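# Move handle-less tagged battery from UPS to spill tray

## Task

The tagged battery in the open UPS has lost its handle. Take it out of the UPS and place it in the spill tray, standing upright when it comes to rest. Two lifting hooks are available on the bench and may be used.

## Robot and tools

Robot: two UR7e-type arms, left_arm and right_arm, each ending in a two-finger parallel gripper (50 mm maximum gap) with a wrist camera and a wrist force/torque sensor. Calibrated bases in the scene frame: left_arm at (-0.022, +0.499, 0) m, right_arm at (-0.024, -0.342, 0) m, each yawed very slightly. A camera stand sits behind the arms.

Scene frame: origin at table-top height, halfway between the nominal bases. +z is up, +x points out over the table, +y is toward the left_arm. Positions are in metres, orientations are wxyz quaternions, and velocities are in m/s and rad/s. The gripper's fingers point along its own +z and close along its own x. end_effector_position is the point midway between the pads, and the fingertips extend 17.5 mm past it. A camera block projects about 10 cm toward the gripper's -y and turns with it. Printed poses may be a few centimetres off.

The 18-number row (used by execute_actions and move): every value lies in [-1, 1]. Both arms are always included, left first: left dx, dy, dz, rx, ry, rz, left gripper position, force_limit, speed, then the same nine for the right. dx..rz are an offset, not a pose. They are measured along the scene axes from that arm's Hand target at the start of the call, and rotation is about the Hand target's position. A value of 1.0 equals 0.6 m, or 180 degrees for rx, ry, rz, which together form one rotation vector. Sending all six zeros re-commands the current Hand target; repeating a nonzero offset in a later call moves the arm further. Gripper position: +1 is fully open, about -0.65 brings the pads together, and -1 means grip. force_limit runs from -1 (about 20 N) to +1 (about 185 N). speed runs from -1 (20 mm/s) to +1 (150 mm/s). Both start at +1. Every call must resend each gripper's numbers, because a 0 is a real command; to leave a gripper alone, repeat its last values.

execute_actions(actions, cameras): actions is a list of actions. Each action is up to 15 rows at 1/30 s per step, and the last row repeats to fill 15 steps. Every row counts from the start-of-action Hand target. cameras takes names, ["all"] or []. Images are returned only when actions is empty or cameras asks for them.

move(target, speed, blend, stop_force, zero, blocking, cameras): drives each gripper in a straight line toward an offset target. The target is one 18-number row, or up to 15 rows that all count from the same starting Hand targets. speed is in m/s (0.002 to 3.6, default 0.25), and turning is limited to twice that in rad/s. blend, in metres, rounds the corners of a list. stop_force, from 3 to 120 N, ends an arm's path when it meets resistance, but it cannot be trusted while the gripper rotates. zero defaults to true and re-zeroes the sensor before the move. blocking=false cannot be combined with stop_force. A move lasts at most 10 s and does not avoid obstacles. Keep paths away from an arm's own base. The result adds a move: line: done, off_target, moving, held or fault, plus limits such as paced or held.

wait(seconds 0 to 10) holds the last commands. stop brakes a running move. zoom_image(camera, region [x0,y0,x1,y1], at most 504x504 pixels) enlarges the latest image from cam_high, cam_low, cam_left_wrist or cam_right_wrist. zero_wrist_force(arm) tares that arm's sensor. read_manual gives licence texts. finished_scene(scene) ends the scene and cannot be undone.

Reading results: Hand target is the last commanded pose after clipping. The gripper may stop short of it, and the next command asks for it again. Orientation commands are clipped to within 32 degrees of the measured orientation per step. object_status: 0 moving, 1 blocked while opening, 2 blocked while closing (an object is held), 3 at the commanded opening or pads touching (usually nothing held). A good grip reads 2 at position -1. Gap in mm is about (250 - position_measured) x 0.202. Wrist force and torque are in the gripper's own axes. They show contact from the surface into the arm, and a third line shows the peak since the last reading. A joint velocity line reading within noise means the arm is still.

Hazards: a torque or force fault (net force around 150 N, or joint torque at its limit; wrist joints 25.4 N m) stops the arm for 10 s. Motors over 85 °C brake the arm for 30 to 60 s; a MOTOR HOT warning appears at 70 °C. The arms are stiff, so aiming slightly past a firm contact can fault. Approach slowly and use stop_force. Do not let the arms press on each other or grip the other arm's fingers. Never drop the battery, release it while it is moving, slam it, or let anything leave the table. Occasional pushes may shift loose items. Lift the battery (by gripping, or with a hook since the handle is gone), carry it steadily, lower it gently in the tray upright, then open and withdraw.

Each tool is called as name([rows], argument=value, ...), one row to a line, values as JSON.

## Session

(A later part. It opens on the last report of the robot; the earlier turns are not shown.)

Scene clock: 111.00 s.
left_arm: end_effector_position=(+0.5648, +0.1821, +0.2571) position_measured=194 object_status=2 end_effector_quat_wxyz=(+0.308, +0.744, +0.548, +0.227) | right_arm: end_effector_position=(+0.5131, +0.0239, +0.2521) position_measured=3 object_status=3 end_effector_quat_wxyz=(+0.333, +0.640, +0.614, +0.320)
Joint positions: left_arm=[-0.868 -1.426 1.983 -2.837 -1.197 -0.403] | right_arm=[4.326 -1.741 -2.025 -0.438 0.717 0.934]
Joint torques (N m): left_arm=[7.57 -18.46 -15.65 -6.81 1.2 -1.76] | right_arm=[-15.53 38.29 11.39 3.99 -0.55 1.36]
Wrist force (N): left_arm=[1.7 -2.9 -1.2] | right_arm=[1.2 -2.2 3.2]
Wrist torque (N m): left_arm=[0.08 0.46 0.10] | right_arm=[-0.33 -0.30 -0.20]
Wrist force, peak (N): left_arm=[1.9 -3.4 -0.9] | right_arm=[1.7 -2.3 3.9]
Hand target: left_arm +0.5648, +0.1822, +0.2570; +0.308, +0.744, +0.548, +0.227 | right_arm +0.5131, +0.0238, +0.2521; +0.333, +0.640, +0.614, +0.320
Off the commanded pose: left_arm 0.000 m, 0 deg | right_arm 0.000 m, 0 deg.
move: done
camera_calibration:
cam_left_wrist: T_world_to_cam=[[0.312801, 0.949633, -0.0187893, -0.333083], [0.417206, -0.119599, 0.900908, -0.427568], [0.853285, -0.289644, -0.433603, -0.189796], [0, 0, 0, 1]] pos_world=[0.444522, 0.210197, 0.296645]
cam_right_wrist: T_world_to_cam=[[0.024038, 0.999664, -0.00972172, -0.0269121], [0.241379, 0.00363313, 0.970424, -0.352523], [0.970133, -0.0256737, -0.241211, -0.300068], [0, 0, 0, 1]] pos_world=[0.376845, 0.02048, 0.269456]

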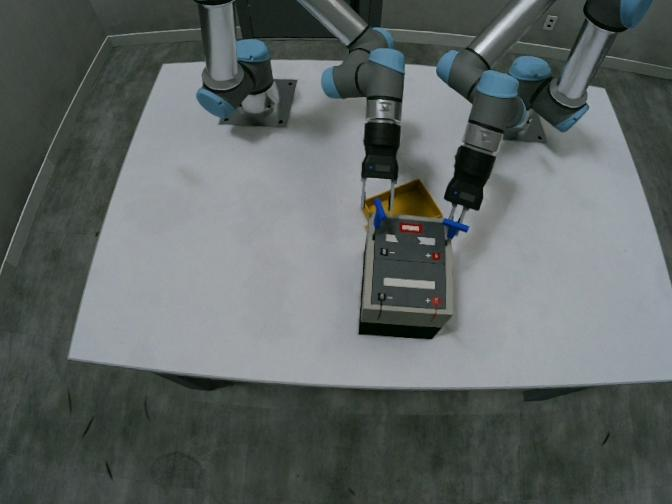

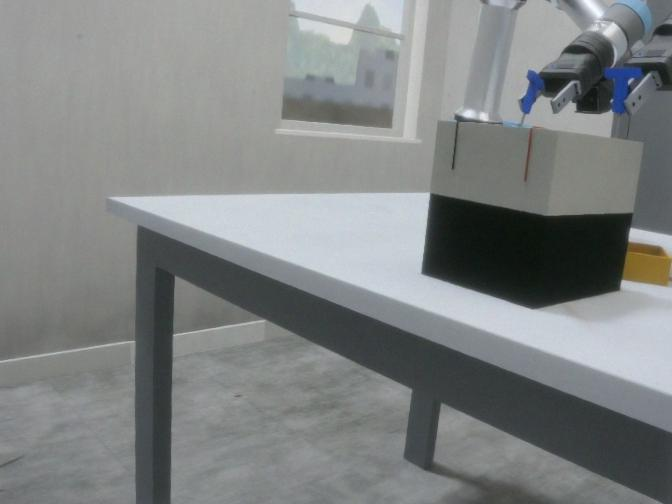

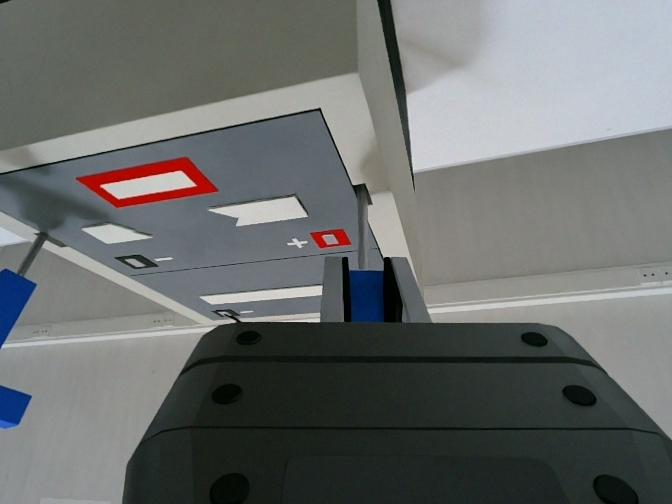

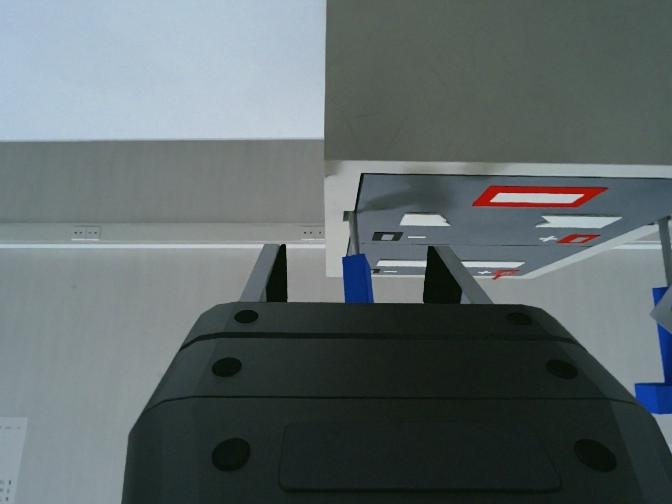

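move([
  [0, 0, 0, 0, 0, 0, -1, 0.2, 0, -0.0007, -0.0123, -0.0027, 0, 0, 0.085, 1, 0.2, -0.6],
  [0, 0, 0, 0, 0, 0, -1, 0.2, 0, 0.0723, 0.0045, -0.0027, 0, 0, 0.085, 1, 0.2, -0.6],
], speed=[0.15, 0.1], cameras=["cam_right_wrist", "cam_left_wrist", "cam_high"])

zoom_image(camera="cam_right_wrist", region=[280, 130, 440, 310])

zoom_image(camera="cam_high", region=[350, 150, 470, 270])

Scene clock: 144.20 s.
left_arm: end_effector_position=(+0.5648, +0.1822, +0.2570) position_measured=194 object_status=2 end_effector_quat_wxyz=(+0.308, +0.744, +0.548, +0.227) | right_arm: end_effector_position=(+0.5566, +0.0264, +0.2505) position_measured=3 object_status=3 end_effector_quat_wxyz=(+0.287, +0.553, +0.694, +0.361)
Joint positions: left_arm=[-0.868 -1.426 1.983 -2.837 -1.197 -0.403] | right_arm=[4.181 -1.81 -2.016 -0.083 0.973 0.498]
Joint torques (N m): left_arm=[8.28 -18.69 -11.69 -3.69 0.86 -0.86] | right_arm=[13.79 39.68 13.66 0.79 -2.99 2.32]
Wrist force (N): left_arm=[1.1 -2.1 -1.8] | right_arm=[1.5 -2.2 3.2]
Wrist torque (N m): left_arm=[0.07 0.35 0.11] | right_arm=[-0.32 -0.32 -0.26]
Wrist force, peak (N): left_arm=[1.8 -2.9 -1.5] | right_arm=[1.1 -1.0 4.4]
Hand target: left_arm +0.5648, +0.1822, +0.2570; +0.308, +0.744, +0.548, +0.227 | right_arm +0.5565, +0.0265, +0.2505; +0.287, +0.553, +0.694, +0.361
Off the commanded pose: left_arm 0.000 m, 0 deg | right_arm 0.000 m, 0 deg.
move: done
camera_calibration:
cam_left_wrist: T_world_to_cam=[[0.312515, 0.949729, -0.0186844, -0.333105], [0.417289, -0.119589, 0.900871, -0.427494], [0.853349, -0.289332, -0.433685, -0.18988], [0, 0, 0, 1]] pos_world=[0.444523, 0.210298, 0.296545]
cam_right_wrist: T_world_to_cam=[[-0.240132, 0.970693, -0.00960958, 0.117279], [0.231923, 0.0669806, 0.970425, -0.357789], [0.942628, 0.230802, -0.24121, -0.33406], [0, 0, 0, 1]] pos_world=[0.426037, -0.0127753, 0.267756]
Images, in order (width x height): cam_high 672x504, cam_left_wrist 672x504, cam_right_wrist 672x504.

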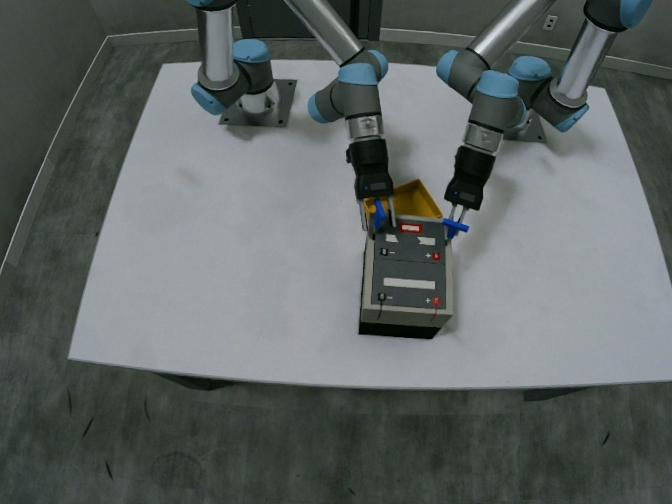

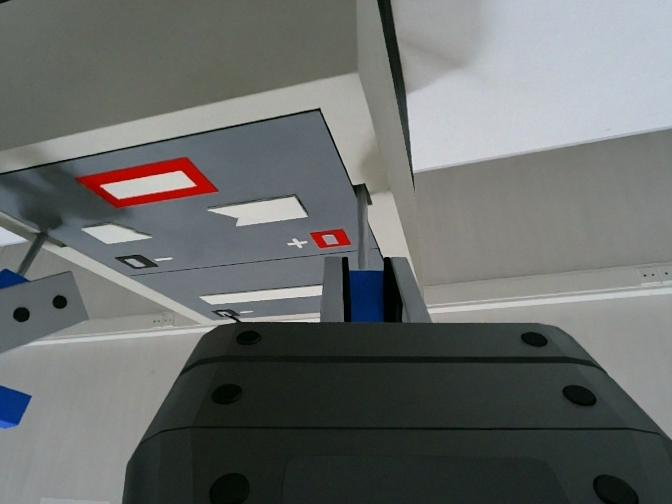

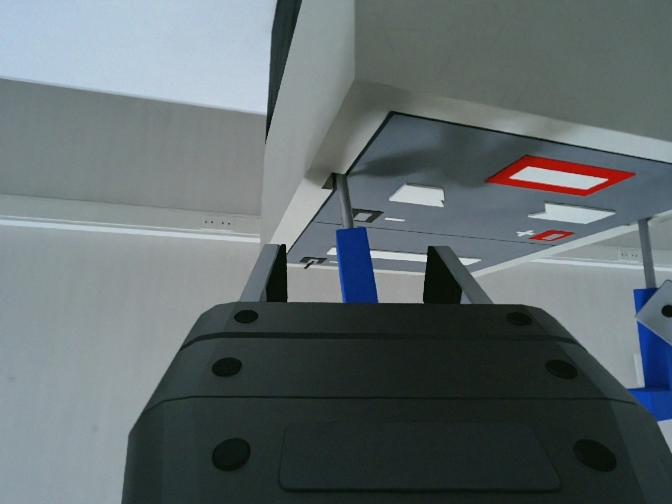

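Scaled by 2.800.

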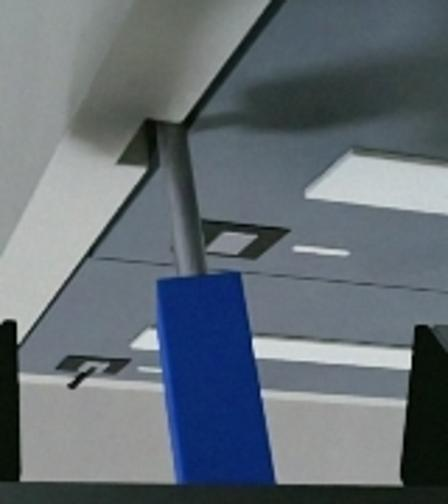

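Scaled by 4.200.

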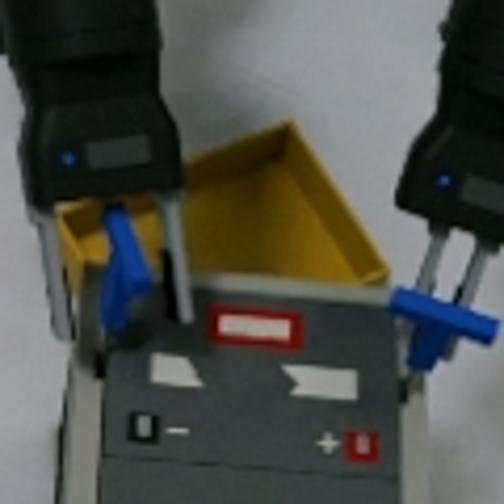

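move(target=[0, 0, 0, 0, 0, 0, -1, 0.2, 0, 0, 0, 0, 0, 0, 0, -1, 0.3, -0.8], speed=0.1, cameras=["cam_right_wrist", "cam_left_wrist", "cam_low"])

zoom_image(camera="cam_right_wrist", region=[280, 130, 440, 310])

zoom_image(camera="cam_left_wrist", region=[0, 200, 150, 440])

zoom_image(camera="cam_low", region=[490, 40, 660, 150])

Scene clock: 149.00 s.
left_arm: end_effector_position=(+0.5648, +0.1822, +0.2570) position_measured=194 object_status=2 end_effector_quat_wxyz=(+0.308, +0.744, +0.548, +0.227) | right_arm: end_effector_position=(+0.5566, +0.0264, +0.2505) position_measured=199 object_status=2 end_effector_quat_wxyz=(+0.288, +0.553, +0.694, +0.361)
Joint positions: left_arm=[-0.868 -1.426 1.983 -2.837 -1.197 -0.403] | right_arm=[4.181 -1.81 -2.016 -0.083 0.972 0.498]
Joint torques (N m): left_arm=[7.19 -19.34 -11.95 -2.73 -0.74 1.26] | right_arm=[16.57 34.23 25.21 6.96 12.69 2.36]
Wrist force (N): left_arm=[2.3 -1.7 -2.3] | right_arm=[-45.5 3.5 -3.1]
Wrist torque (N m): left_arm=[0.06 0.46 0.15] | right_arm=[-0.17 -1.92 -2.06]
Wrist force, peak (N): left_arm=[2.4 -1.8 -2.4] | right_arm=[-45.5 3.5 -3.1]
Hand target: left_arm +0.5648, +0.1822, +0.2570; +0.308, +0.744, +0.548, +0.227 | right_arm +0.5565, +0.0265, +0.2505; +0.287, +0.553, +0.694, +0.361
Off the commanded pose: left_arm 0.000 m, 0 deg | right_arm 0.000 m, 0 deg.
move: done
camera_calibration:
cam_left_wrist: T_world_to_cam=[[0.312515, 0.949729, -0.0186844, -0.333105], [0.417289, -0.119589, 0.900871, -0.427494], [0.853349, -0.289332, -0.433685, -0.18988], [0, 0, 0, 1]] pos_world=[0.444523, 0.210298, 0.296545]
cam_right_wrist: T_world_to_cam=[[-0.239908, 0.970744, -0.00999227, 0.117288], [0.231752, 0.0672641, 0.970447, -0.357815], [0.942727, 0.230503, -0.241109, -0.33411], [0, 0, 0, 1]] pos_world=[0.426037, -0.0127749, 0.267855]
Images, in order (width x height): cam_low 672x504, cam_left_wrist 672x504, cam_right_wrist 672x504.

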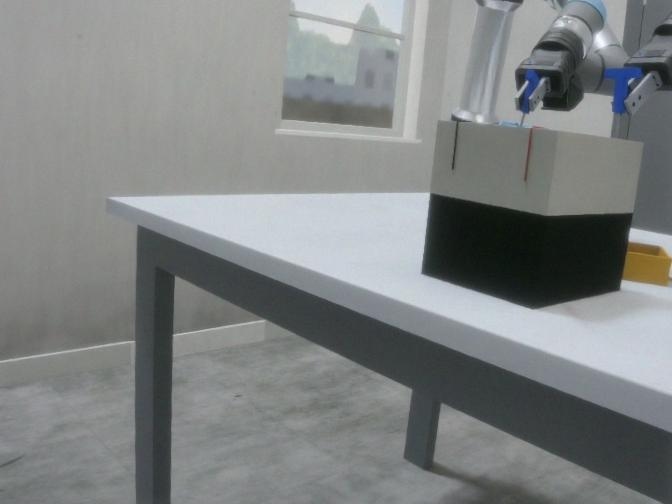

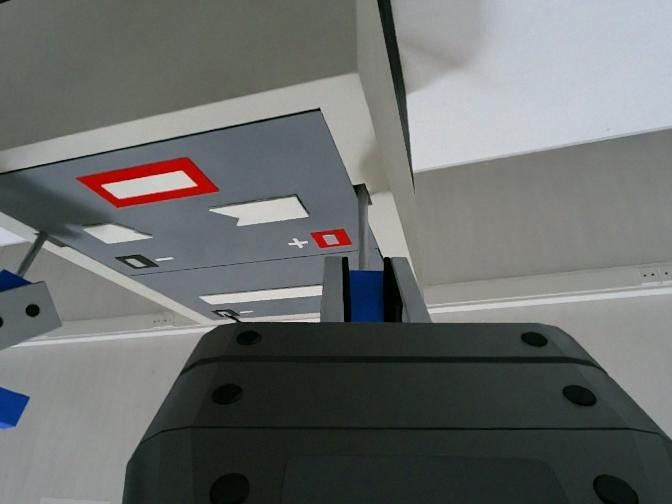

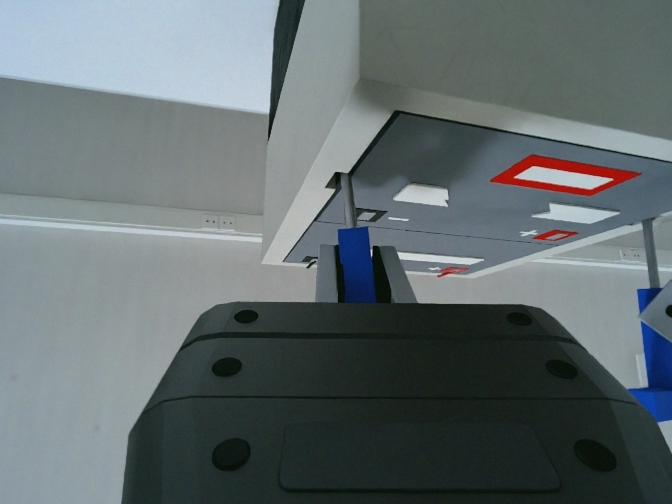

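Scaled by 2.800.

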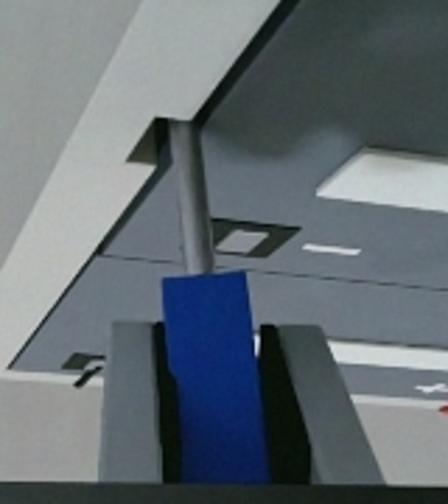

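Scaled by 2.100.

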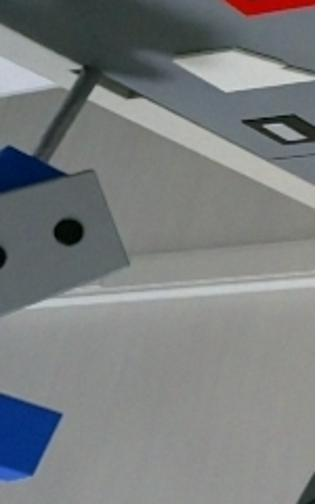

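Scaled by 2.965.

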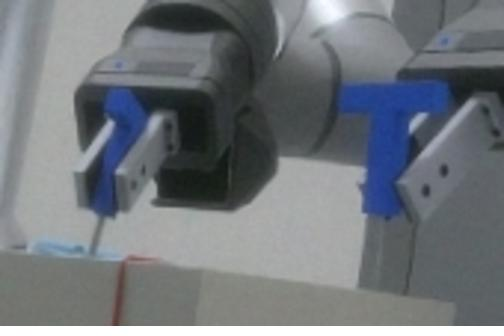

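move(target=[0, 0, 0, 0, 0, 0, -1, 0.2, 0, 0.0005, -0.0024, 0.001, 0, 0, 0, -1, 0.3, -0.8], speed=0.02)

Scene clock: 151.93 s.
left_arm: end_effector_position=(+0.5648, +0.1822, +0.2570) position_measured=194 object_status=2 end_effector_quat_wxyz=(+0.308, +0.744, +0.548, +0.227) | right_arm: end_effector_position=(+0.5568, +0.0251, +0.2510) position_measured=199 object_status=2 end_effector_quat_wxyz=(+0.287, +0.553, +0.694, +0.361)
Joint positions: left_arm=[-0.868 -1.426 1.983 -2.837 -1.197 -0.403] | right_arm=[4.179 -1.808 -2.017 -0.083 0.975 0.496]
Joint torques (N m): left_arm=[1.94 -18.97 -13.05 -2.79 -1.45 1.5] | right_arm=[8.28 48.38 25.21 9.19 6.52 -0.49]
Wrist force (N): left_arm=[2.3 -1.9 -2.4] | right_arm=[-30.7 -10.5 13.2]
Wrist torque (N m): left_arm=[0.04 0.42 0.14] | right_arm=[-0.68 -1.39 -1.40]
Wrist force, peak (N): left_arm=[2.6 -1.8 -2.7] | right_arm=[-47.4 4.1 -4.3]
Hand target: left_arm +0.5648, +0.1822, +0.2570; +0.308, +0.744, +0.548, +0.227 | right_arm +0.5568, +0.0251, +0.2511; +0.287, +0.553, +0.694, +0.361
Off the commanded pose: left_arm 0.000 m, 0 deg | right_arm 0.000 m, 0 deg.
move: done

move(target=[0, 0, 0, 0, 0, 0, -1, 0.2, 0, 0.001, -0.0045, 0, 0, 0, 0, -1, 0.3, -0.8], speed=0.02, cameras=["cam_right_wrist", "cam_left_wrist"])

zoom_image(camera="cam_right_wrist", region=[280, 130, 440, 310])

zoom_image(camera="cam_left_wrist", region=[0, 200, 150, 440])

Scene clock: 155.37 s.
left_arm: end_effector_position=(+0.5648, +0.1822, +0.2570) position_measured=194 object_status=2 end_effector_quat_wxyz=(+0.308, +0.744, +0.548, +0.227) | right_arm: end_effector_position=(+0.5574, +0.0224, +0.2511) position_measured=204 object_status=0 end_effector_quat_wxyz=(+0.287, +0.553, +0.694, +0.361)
Joint positions: left_arm=[-0.868 -1.426 1.983 -2.837 -1.197 -0.403] | right_arm=[4.175 -1.806 -2.02 -0.08 0.978 0.493]
Joint torques (N m): left_arm=[-4.32 -20.02 -14.58 -2.68 -1.36 1.46] | right_arm=[3.33 40.77 21.05 9.09 4.58 -0.42]
Wrist force (N): left_arm=[1.8 -1.8 -2.4] | right_arm=[-18.7 -8.0 6.9]
Wrist torque (N m): left_arm=[0.05 0.43 0.14] | right_arm=[-0.38 -1.15 -1.10]
Wrist force, peak (N): left_arm=[2.6 -1.8 -2.5] | right_arm=[-30.4 -11.5 14.2]
Hand target: left_arm +0.5648, +0.1822, +0.2570; +0.308, +0.744, +0.548, +0.227 | right_arm +0.5574, +0.0224, +0.2511; +0.287, +0.553, +0.694, +0.361
Off the commanded pose: left_arm 0.000 m, 0 deg | right_arm 0.000 m, 0 deg.
move: done
camera_calibration:
cam_left_wrist: T_world_to_cam=[[0.312515, 0.949729, -0.0186844, -0.333105], [0.417289, -0.119589, 0.900871, -0.427494], [0.853349, -0.289332, -0.433685, -0.18988], [0, 0, 0, 1]] pos_world=[0.444523, 0.210298, 0.296545]
cam_right_wrist: T_world_to_cam=[[-0.240309, 0.970649, -0.00953869, 0.121538], [0.231916, 0.0669534, 0.970429, -0.358401], [0.942585, 0.230991, -0.241199, -0.333775], [0, 0, 0, 1]] pos_world=[0.426937, -0.016876, 0.268456]
Images, in order (width x height): cam_left_wrist 672x504, cam_right_wrist 672x504.

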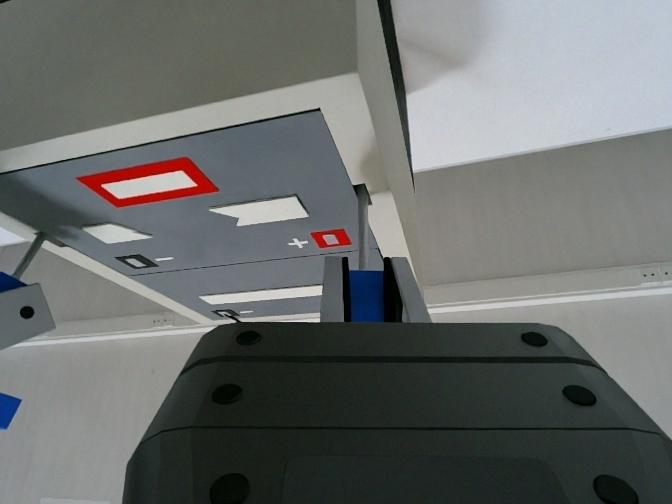

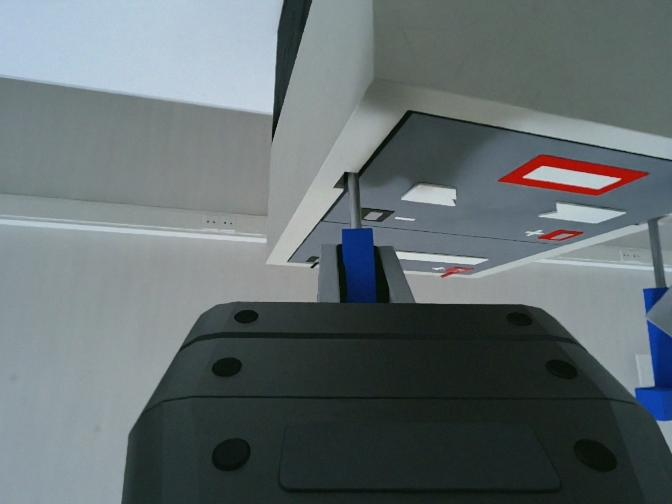

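Scaled by 2.800.

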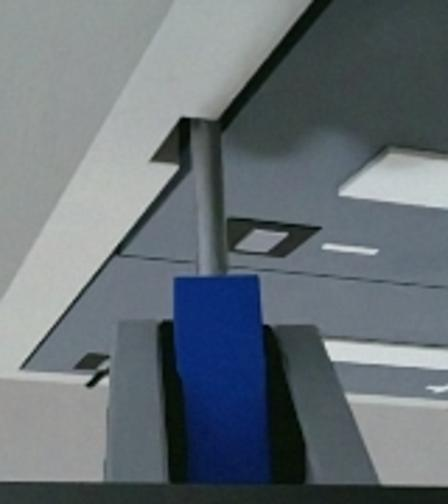

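Scaled by 2.100.

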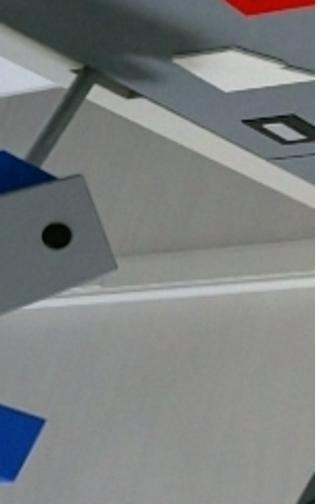

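move([
  [0, 0, 0, 0, 0, 0, -1, 0.2, 0, 0.0102, 0.0007, 0.0028, -0.0063, 0.0271, 0, -1, 0.3, -0.8],
  [0, 0, 0, 0, 0, 0, -1, 0.2, 0, 0.0208, 0.0008, 0.0045, -0.0125, 0.0541, 0, -1, 0.3, -0.8],
  [0, 0, 0, 0, 0, 0, -1, 0.2, 0, 0.0312, 0.0015, 0.0053, -0.0188, 0.0812, 0, -1, 0.3, -0.8],
  [0, 0, 0, 0, 0, 0, -1, 0.2, 0, 0.0418, 0.002, 0.0048, -0.025, 0.1082, 0, -1, 0.3, -0.8],
], speed=0.08, blend=0.001, stop_force=25, cameras=["cam_right_wrist", "cam_left_wrist", "cam_low"])

zoom_image(camera="cam_right_wrist", region=[280, 100, 440, 310])

zoom_image(camera="cam_left_wrist", region=[0, 200, 150, 440])

zoom_image(camera="cam_low", region=[490, 40, 660, 150])

Scene clock: 177.77 s.
left_arm: end_effector_position=(+0.5648, +0.1822, +0.2570) position_measured=194 object_status=2 end_effector_quat_wxyz=(+0.308, +0.744, +0.548, +0.227) | right_arm: end_effector_position=(+0.5825, +0.0236, +0.2540) position_measured=204 object_status=2 end_effector_quat_wxyz=(+0.187, +0.594, +0.746, +0.235)
Joint positions: left_arm=[-0.868 -1.426 1.983 -2.837 -1.197 -0.403] | right_arm=[4.058 -1.823 -1.729 -0.647 1.224 0.543]
Joint torques (N m): left_arm=[-8.93 -20.66 -17.23 -2.82 -1.31 1.45] | right_arm=[12.47 47.09 15.06 1.03 -2.73 0.42]
Wrist force (N): left_arm=[1.4 -1.7 -2.4] | right_arm=[1.6 -2.5 4.7]
Wrist torque (N m): left_arm=[0.06 0.38 0.10] | right_arm=[-0.42 0.06 -0.06]
Wrist force, peak (N): left_arm=[2.1 -2.0 -2.6] | right_arm=[-19.1 -8.2 6.9]
Hand target: left_arm +0.5648, +0.1822, +0.2570; +0.308, +0.744, +0.548, +0.227 | right_arm +0.5825, +0.0236, +0.2540; +0.187, +0.594, +0.746, +0.235
Off the commanded pose: left_arm 0.000 m, 0 deg | right_arm 0.000 m, 0 deg.
move: done
camera_calibration:
cam_left_wrist: T_world_to_cam=[[0.312515, 0.949729, -0.0186844, -0.333105], [0.417289, -0.119589, 0.900871, -0.427494], [0.853349, -0.289332, -0.433685, -0.18988], [0, 0, 0, 1]] pos_world=[0.444523, 0.210298, 0.296545]
cam_right_wrist: T_world_to_cam=[[-0.242533, 0.970136, -0.00364513, 0.126282], [0.540976, 0.13836, 0.829579, -0.512965], [0.805309, 0.199228, -0.558377, -0.195716], [0, 0, 0, 1]] pos_world=[0.465741, -0.0125442, 0.316722]
Images, in order (width x height): cam_low 672x504, cam_left_wrist 672x504, cam_right_wrist 672x504.

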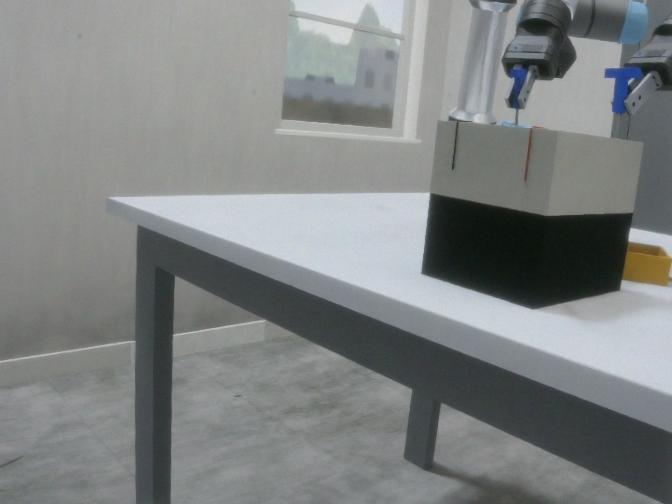

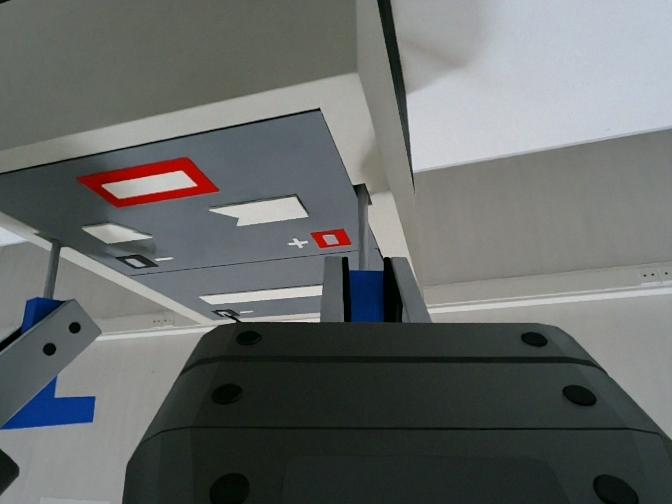

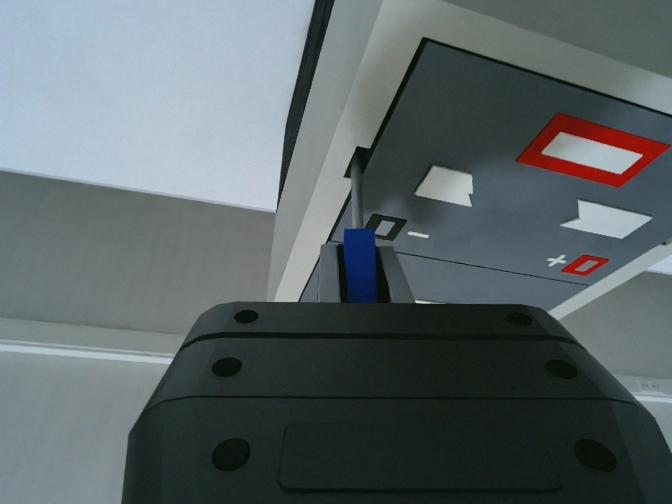

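Scaled by 2.400.

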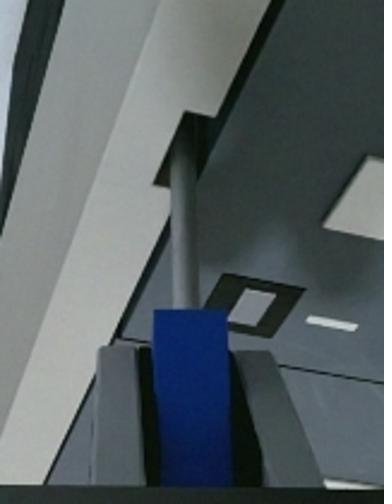

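Scaled by 2.100.

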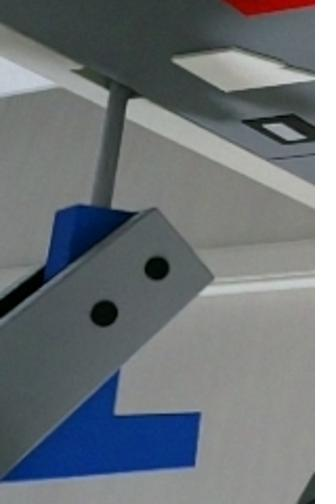

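Scaled by 2.965.

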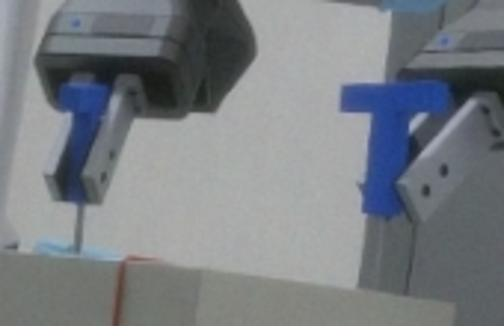

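move([
  [0, 0, 0, 0, 0, 0, -1, 0.2, 0, -0.0127, -0.003, 0.001, 0.01, -0.0433, 0, -1, 0.3, -0.8],
  [0, 0, 0, 0, 0, 0, -1, 0.2, 0, -0.0137, -0.0015, 0.001, 0.0227, -0.0389, 0.1914, -1, 0.3, -0.8],
  [0, 0, 0, 0, 0, 0, -1, 0.2, 0, -0.0152, -0.0007, 0.001, 0.0348, -0.0319, 0.3827, -1, 0.3, -0.8],
], speed=[0.1, 0.2, 0.2], blend=[0.0, 0.001, 0], stop_force=20, cameras=["cam_right_wrist", "cam_left_wrist", "cam_low", "cam_high"])

zoom_image(camera="cam_left_wrist", region=[0, 200, 150, 440])

zoom_image(camera="cam_right_wrist", region=[280, 100, 440, 310])

Scene clock: 191.67 s.
left_arm: end_effector_position=(+0.5648, +0.1822, +0.2570) position_measured=194 object_status=2 end_effector_quat_wxyz=(+0.308, +0.744, +0.548, +0.227) | right_arm: end_effector_position=(+0.5734, +0.0231, +0.2546) position_measured=204 object_status=2 end_effector_quat_wxyz=(+0.026, +0.066, +0.928, +0.365)
Joint positions: left_arm=[-0.868 -1.426 1.983 -2.837 -1.197 -0.403] | right_arm=[3.741 -1.925 -1.658 -0.597 2.127 -0.731]
Joint torques (N m): left_arm=[-8.75 -21.76 -21.13 -2.9 -1.27 1.32] | right_arm=[15.64 50.73 13.65 2 2.93 -1.79]
Wrist force (N): left_arm=[1.5 -1.7 -2.4] | right_arm=[-1.1 -4.4 2.6]
Wrist torque (N m): left_arm=[0.06 0.38 0.11] | right_arm=[-0.34 -0.15 -0.25]
Wrist force, peak (N): left_arm=[1.6 -1.8 -2.7] | right_arm=[1.7 -2.3 4.8]
Hand target: left_arm +0.5648, +0.1822, +0.2570; +0.308, +0.744, +0.548, +0.227 | right_arm +0.5734, +0.0231, +0.2546; +0.026, +0.066, +0.928, +0.365
Off the commanded pose: left_arm 0.000 m, 0 deg | right_arm 0.000 m, 0 deg.
move: done
camera_calibration:
cam_left_wrist: T_world_to_cam=[[0.312515, 0.949729, -0.0186844, -0.333105], [0.417289, -0.119589, 0.900871, -0.427494], [0.853349, -0.289332, -0.433685, -0.18988], [0, 0, 0, 1]] pos_world=[0.444523, 0.210298, 0.296545]
cam_right_wrist: T_world_to_cam=[[-0.992526, 0.121868, -0.00631275, 0.574783], [0.0477033, 0.435085, 0.899125, -0.250257], [0.112321, 0.892104, -0.437647, 0.162557], [0, 0, 0, 1]] pos_world=[0.564166, -0.106182, 0.299784]

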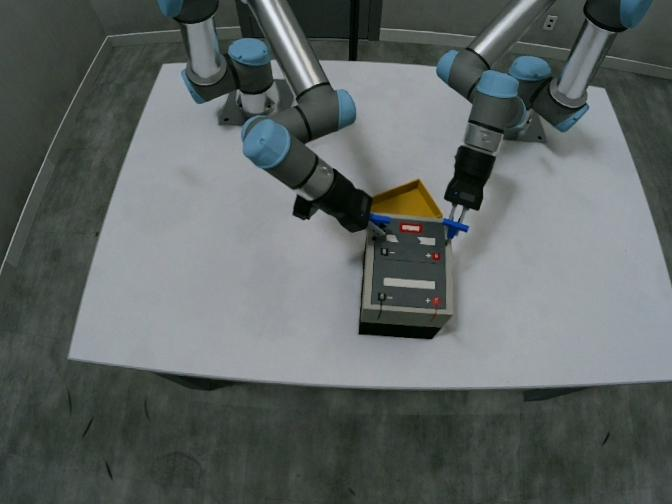

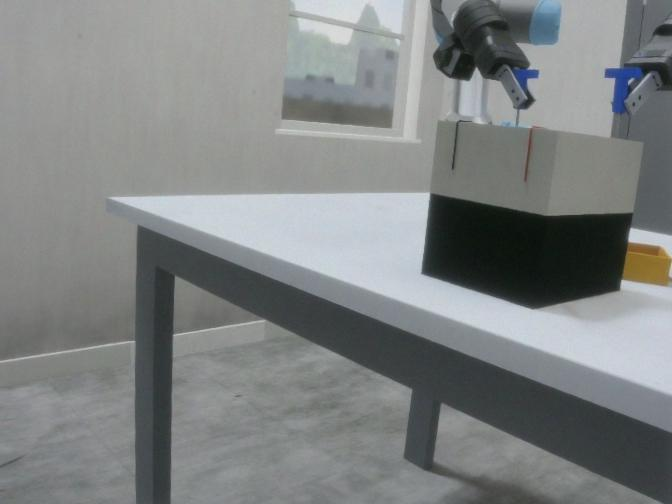

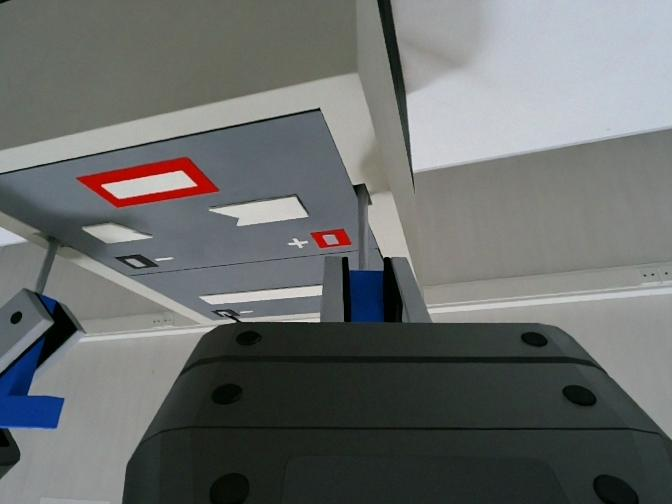

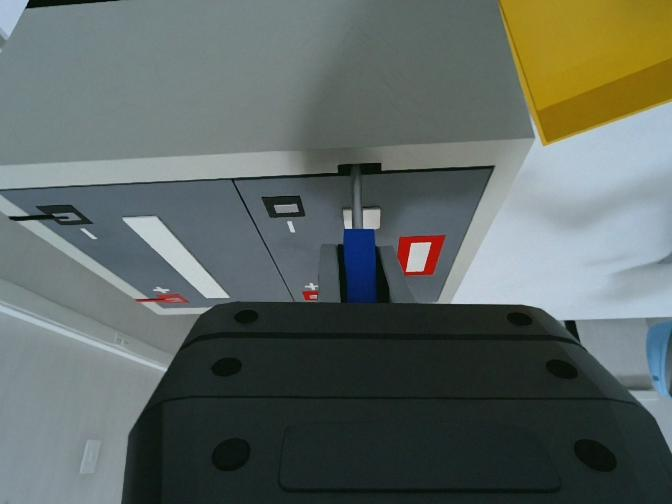

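Scaled by 2.100.

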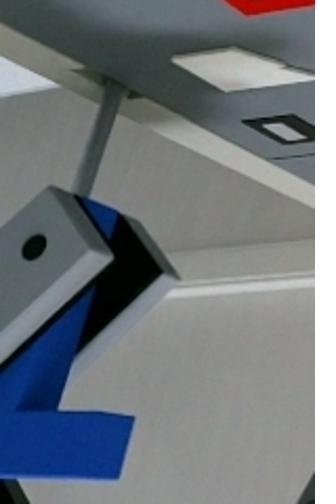

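Scaled by 2.400.

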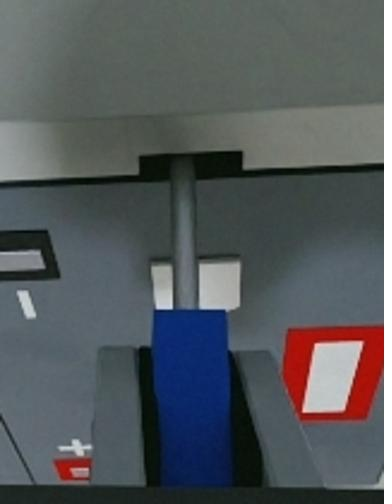

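move(target=[0, -0.0017, 0, 0, 0, 0, -1, 0.2, 0, 0, 0.0017, 0, 0, 0, 0, -1, 0.3, -0.8], speed=0.03, stop_force=10)

Scene clock: 195.40 s.
left_arm: end_effector_position=(+0.5648, +0.1812, +0.2570) position_measured=194 object_status=2 end_effector_quat_wxyz=(+0.308, +0.744, +0.548, +0.227) | right_arm: end_effector_position=(+0.5734, +0.0242, +0.2546) position_measured=204 object_status=2 end_effector_quat_wxyz=(+0.026, +0.066, +0.928, +0.365)
Joint positions: left_arm=[-0.87 -1.424 1.982 -2.836 -1.196 -0.404] | right_arm=[3.743 -1.926 -1.657 -0.596 2.127 -0.729]
Joint torques (N m): left_arm=[-9.62 -20.18 -30.59 -3 -0.46 -1.33] | right_arm=[16.29 22.89 32.55 6.79 0.03 1.17]
Wrist force (N): left_arm=[4.2 -0.6 -3.7] | right_arm=[-0.9 -7.5 -5.2]
Wrist torque (N m): left_arm=[0.06 0.54 0.38] | right_arm=[0.13 -0.11 -0.24]
Wrist force, peak (N): left_arm=[4.2 -0.7 -3.8] | right_arm=[-0.7 -7.3 -5.7]
Hand target: left_arm +0.5648, +0.1812, +0.2570; +0.308, +0.744, +0.548, +0.227 | right_arm +0.5734, +0.0242, +0.2546; +0.026, +0.066, +0.928, +0.365
Off the commanded pose: left_arm 0.000 m, 0 deg | right_arm 0.000 m, 0 deg.
move: done

move(target=[0, 0, 0.019, 0, 0, 0, -1, 0.2, 0, 0, 0, 0.026, 0, 0, 0, -1, 0.3, -0.8], speed=0.015, stop_force=10)

Scene clock: 199.50 s.
left_arm: end_effector_position=(+0.5648, +0.1812, +0.2575) position_measured=194 object_status=2 end_effector_quat_wxyz=(+0.308, +0.744, +0.548, +0.227) | right_arm: end_effector_position=(+0.5734, +0.0242, +0.2659) position_measured=204 object_status=2 end_effector_quat_wxyz=(+0.026, +0.066, +0.928, +0.365)
Joint positions: left_arm=[-0.87 -1.425 1.981 -2.834 -1.196 -0.404] | right_arm=[3.743 -1.915 -1.64 -0.624 2.127 -0.729]
Joint torques (N m): left_arm=[3.42 -19.06 -12.04 -2.7 1.03 1.41] | right_arm=[5.27 28.21 18.29 8.05 2.34 -0.49]
Wrist force (N): left_arm=[2.6 -2.5 -1.8] | right_arm=[0.6 -13.8 1.0]
Wrist torque (N m): left_arm=[0.05 0.50 0.35] | right_arm=[-0.08 -0.07 -0.17]
Wrist force, peak (N): left_arm=[3.0 -8.5 4.4] | right_arm=[-0.8 -21.9 13.0]
Hand target: left_arm +0.5648, +0.1812, +0.2575; +0.308, +0.744, +0.548, +0.227 (not the last commanded pose) | right_arm +0.5734, +0.0242, +0.2659; +0.026, +0.066, +0.928, +0.365 (not the last commanded pose)
Off the commanded pose: left_arm 0.011 m, 0 deg | right_arm 0.004 m, 0 deg.
move: contact (left_arm, right_arm)

move(target=[0, 0, 0.017, 0, 0, 0, -1, 0.2, 0, 0, 0, 0, 0, 0, 0, -1, 0.3, -0.8], speed=0.012, stop_force=10, cameras=["cam_left_wrist"])

zoom_image(camera="cam_left_wrist", region=[300, 140, 440, 330])

Scene clock: 205.33 s.
left_arm: end_effector_position=(+0.5648, +0.1812, +0.2642) position_measured=194 object_status=2 end_effector_quat_wxyz=(+0.308, +0.744, +0.548, +0.227) | right_arm: end_effector_position=(+0.5734, +0.0242, +0.2659) position_measured=204 object_status=2 end_effector_quat_wxyz=(+0.026, +0.066, +0.928, +0.365)
Joint positions: left_arm=[-0.87 -1.434 1.972 -2.816 -1.196 -0.404] | right_arm=[3.743 -1.915 -1.64 -0.624 2.127 -0.729]
Joint torques (N m): left_arm=[4.82 -25.79 -18.84 -8.95 0.87 1.32] | right_arm=[4.86 27.95 18.67 3.8 2.23 -0.46]
Wrist force (N): left_arm=[3.1 -10.5 6.4] | right_arm=[-0.4 -13.4 1.2]
Wrist torque (N m): left_arm=[0.18 0.52 0.38] | right_arm=[-0.08 -0.11 -0.22]
Wrist force, peak (N): left_arm=[3.1 -14.4 10.5] | right_arm=[0.4 -14.0 1.0]
Hand target: left_arm +0.5648, +0.1812, +0.2641; +0.308, +0.744, +0.548, +0.227 (not the last commanded pose) | right_arm +0.5734, +0.0242, +0.2659; +0.026, +0.066, +0.928, +0.365
Off the commanded pose: left_arm 0.004 m, 0 deg | right_arm 0.000 m, 0 deg.
move: contact (left_arm)
camera_calibration:
cam_left_wrist: T_world_to_cam=[[0.312556, 0.949719, -0.0184976, -0.331968], [0.417622, -0.119898, 0.900676, -0.434092], [0.853171, -0.289237, -0.434098, -0.186807], [0, 0, 0, 1]] pos_world=[0.444423, 0.209198, 0.303743]
Images, in order (width x height): cam_left_wrist 672x504.

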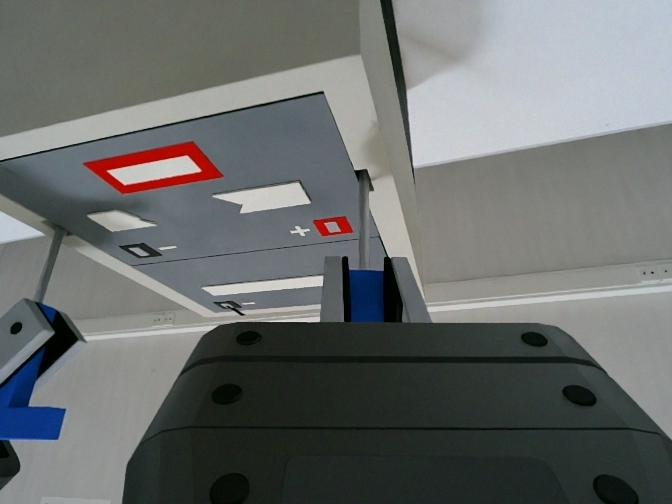

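Scaled by 2.653.

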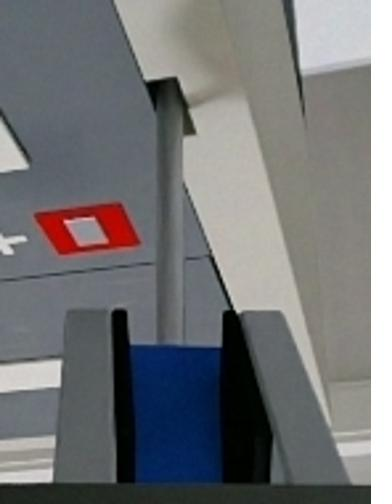

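move(target=[0, 0, 0.034, 0, 0, 0, -1, 0.2, 0, 0, 0, 0.034, 0, 0, 0, -1, 0.3, -0.8], speed=0.03, cameras=["cam_right_wrist", "cam_left_wrist", "cam_low"])

Scene clock: 208.47 s.
left_arm: end_effector_position=(+0.5648, +0.1812, +0.2848) position_measured=194 object_status=2 end_effector_quat_wxyz=(+0.308, +0.744, +0.548, +0.227) end_effector_velocity=(+0.000, -0.002, +0.001) end_effector_angular_velocity=(-0.003, -0.003, -0.002) | right_arm: end_effector_position=(+0.5734, +0.0242, +0.2865) position_measured=204 object_status=2 end_effector_quat_wxyz=(+0.026, +0.066, +0.928, +0.366) end_effector_velocity=(+0.000, +0.000, +0.000) end_effector_angular_velocity=(+0.001, -0.003, +0.000)
Joint positions: left_arm=[-0.87 -1.46 1.941 -2.76 -1.196 -0.404] | right_arm=[3.743 -1.897 -1.609 -0.673 2.127 -0.729]
Joint velocities: left_arm=[-0.002 0 0 -0.005 0 0] | right_arm=[0 0 -0.002 0.005 -0.001 0]
Joint torques (N m): left_arm=[5.67 -29.98 -24.43 -11.65 1.02 0.52] | right_arm=[5.47 39.05 23.17 11.25 2.09 1.64]
Wrist force (N): left_arm=[3.5 -14.9 11.1] | right_arm=[-1.2 -23.1 12.6]
Wrist torque (N m): left_arm=[0.32 0.55 0.40] | right_arm=[-0.52 -0.14 -0.26]
Wrist force, peak (N): left_arm=[1.2 -17.4 13.7] | right_arm=[-0.7 -24.7 16.4]
Hand target: left_arm +0.5648, +0.1812, +0.2845; +0.308, +0.744, +0.548, +0.227 | right_arm +0.5734, +0.0242, +0.2863; +0.026, +0.066, +0.928, +0.365
Off the commanded pose: left_arm 0.000 m, 0 deg | right_arm 0.000 m, 0 deg.
move: done
camera_calibration:
cam_left_wrist: T_world_to_cam=[[0.312563, 0.949714, -0.0186403, -0.331542], [0.41746, -0.119712, 0.900775, -0.452646], [0.853247, -0.289331, -0.433885, -0.177947], [0, 0, 0, 1]] pos_world=[0.444423, 0.209198, 0.324344]
cam_right_wrist: T_world_to_cam=[[-0.992532, 0.121819, -0.0063854, 0.574885], [0.0476024, 0.434976, 0.899183, -0.279348], [0.112315, 0.892164, -0.437526, 0.175595], [0, 0, 0, 1]] pos_world=[0.564167, -0.105182, 0.331683]
Images, in order (width x height): cam_low 672x504, cam_left_wrist 672x504, cam_right_wrist 672x504.

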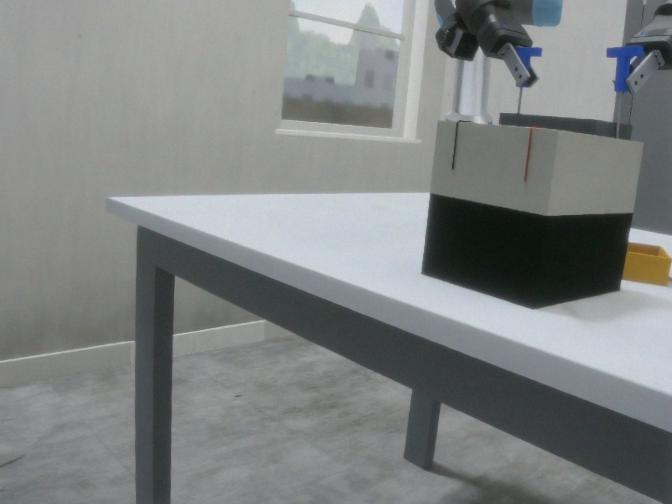

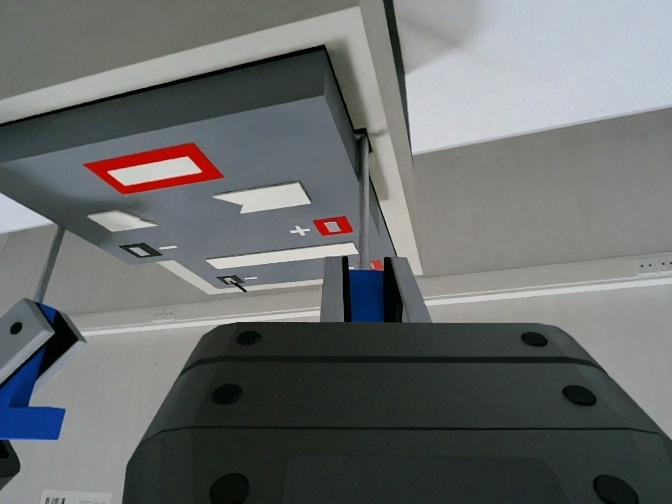

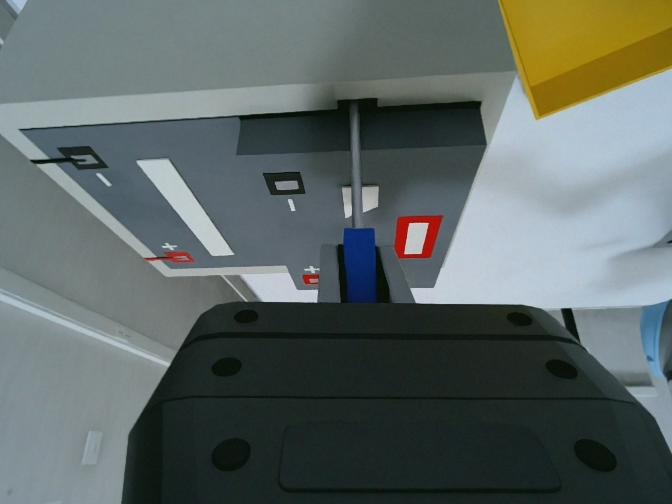

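move([
  [0, 0, 0.175, 0, 0, 0, -1, 0.2, 0, 0, 0, 0.175, 0, 0, 0, -1, 0.3, -0.8],
  [-0.0943, 0.0002, 0.18, 0, 0, 0.0417, -1, 0.2, 0, -0.0603, 0.0042, 0.18, 0, 0, 0.0417, -1, 0.3, -0.8],
  [-0.1882, -0.0018, 0.18, 0, 0, 0.0833, -1, 0.2, 0, -0.121, 0.0108, 0.18, 0, 0, 0.0833, -1, 0.3, -0.8],
], speed=0.08, blend=[0.003, 0.005, 0], cameras=["cam_right_wrist", "cam_left_wrist", "cam_low", "cam_high"])

Scene clock: 222.30 s.
left_arm: end_effector_position=(+0.4518, +0.1801, +0.3926) position_measured=194 object_status=2 end_effector_quat_wxyz=(+0.276, +0.666, +0.640, +0.265) | right_arm: end_effector_position=(+0.5006, +0.0307, +0.3943) position_measured=204 object_status=2 end_effector_quat_wxyz=(-0.022, -0.056, +0.929, +0.366)
Joint positions: left_arm=[-1.163 -1.749 1.867 -2.116 -0.89 -0.945] | right_arm=[3.776 -1.764 -1.463 -1.094 2.229 -0.978]
Joint torques (N m): left_arm=[4.59 -14.96 -45.78 -8.91 2.96 -1.1] | right_arm=[-11.53 30.96 45.52 10.12 2.52 1.82]
Wrist force (N): left_arm=[3.1 -14.2 11.5] | right_arm=[-1.2 -21.8 13.2]
Wrist torque (N m): left_arm=[0.28 0.63 0.19] | right_arm=[-0.55 -0.12 -0.25]
Wrist force, peak (N): left_arm=[1.6 -18.9 15.3] | right_arm=[-0.9 -26.0 17.2]
Hand target: left_arm +0.4518, +0.1801, +0.3925; +0.276, +0.666, +0.640, +0.265 | right_arm +0.5008, +0.0306, +0.3943; -0.022, -0.056, +0.929, +0.366
Off the commanded pose: left_arm 0.000 m, 0 deg | right_arm 0.000 m, 0 deg.
move: done
camera_calibration:
cam_left_wrist: T_world_to_cam=[[0.0563814, 0.998238, -0.0184878, -0.186376], [0.43441, -0.00785493, 0.900681, -0.530461], [0.898949, -0.0588129, -0.434088, -0.0971865], [0, 0, 0, 1]] pos_world=[0.328312, 0.176165, 0.432143]
cam_right_wrist: T_world_to_cam=[[-0.990228, -0.139316, -0.00625644, 0.509409], [-0.0665462, 0.432618, 0.899118, -0.318402], [-0.122555, 0.890748, -0.437661, 0.342767], [0, 0, 0, 1]] pos_world=[0.52525, -0.0966039, 0.439484]

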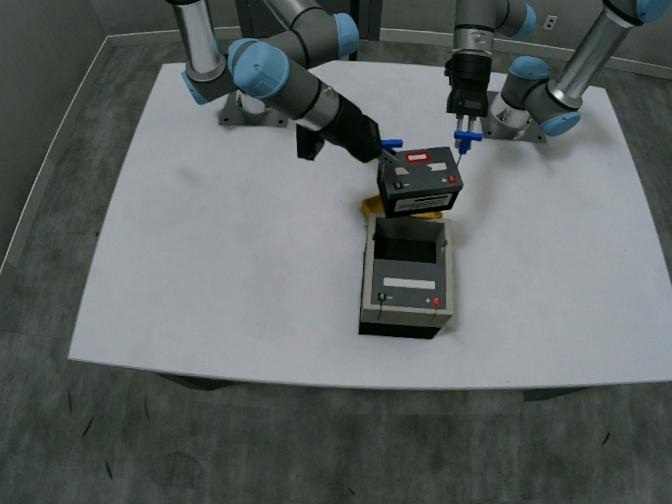

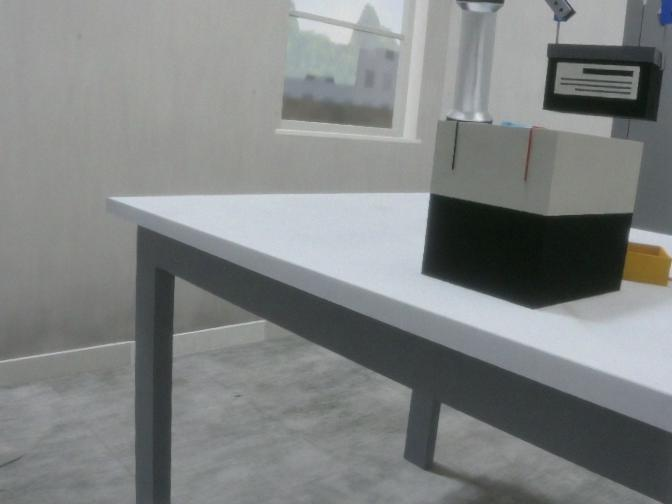

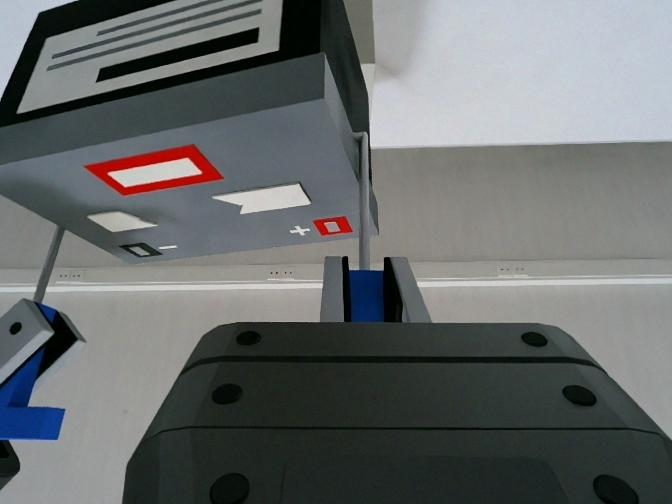

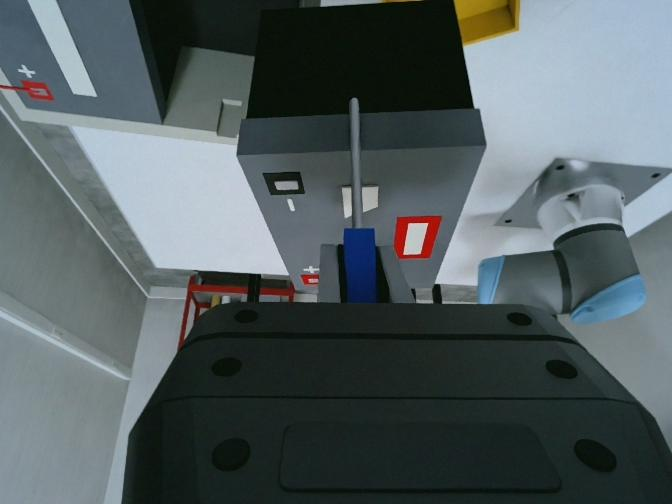

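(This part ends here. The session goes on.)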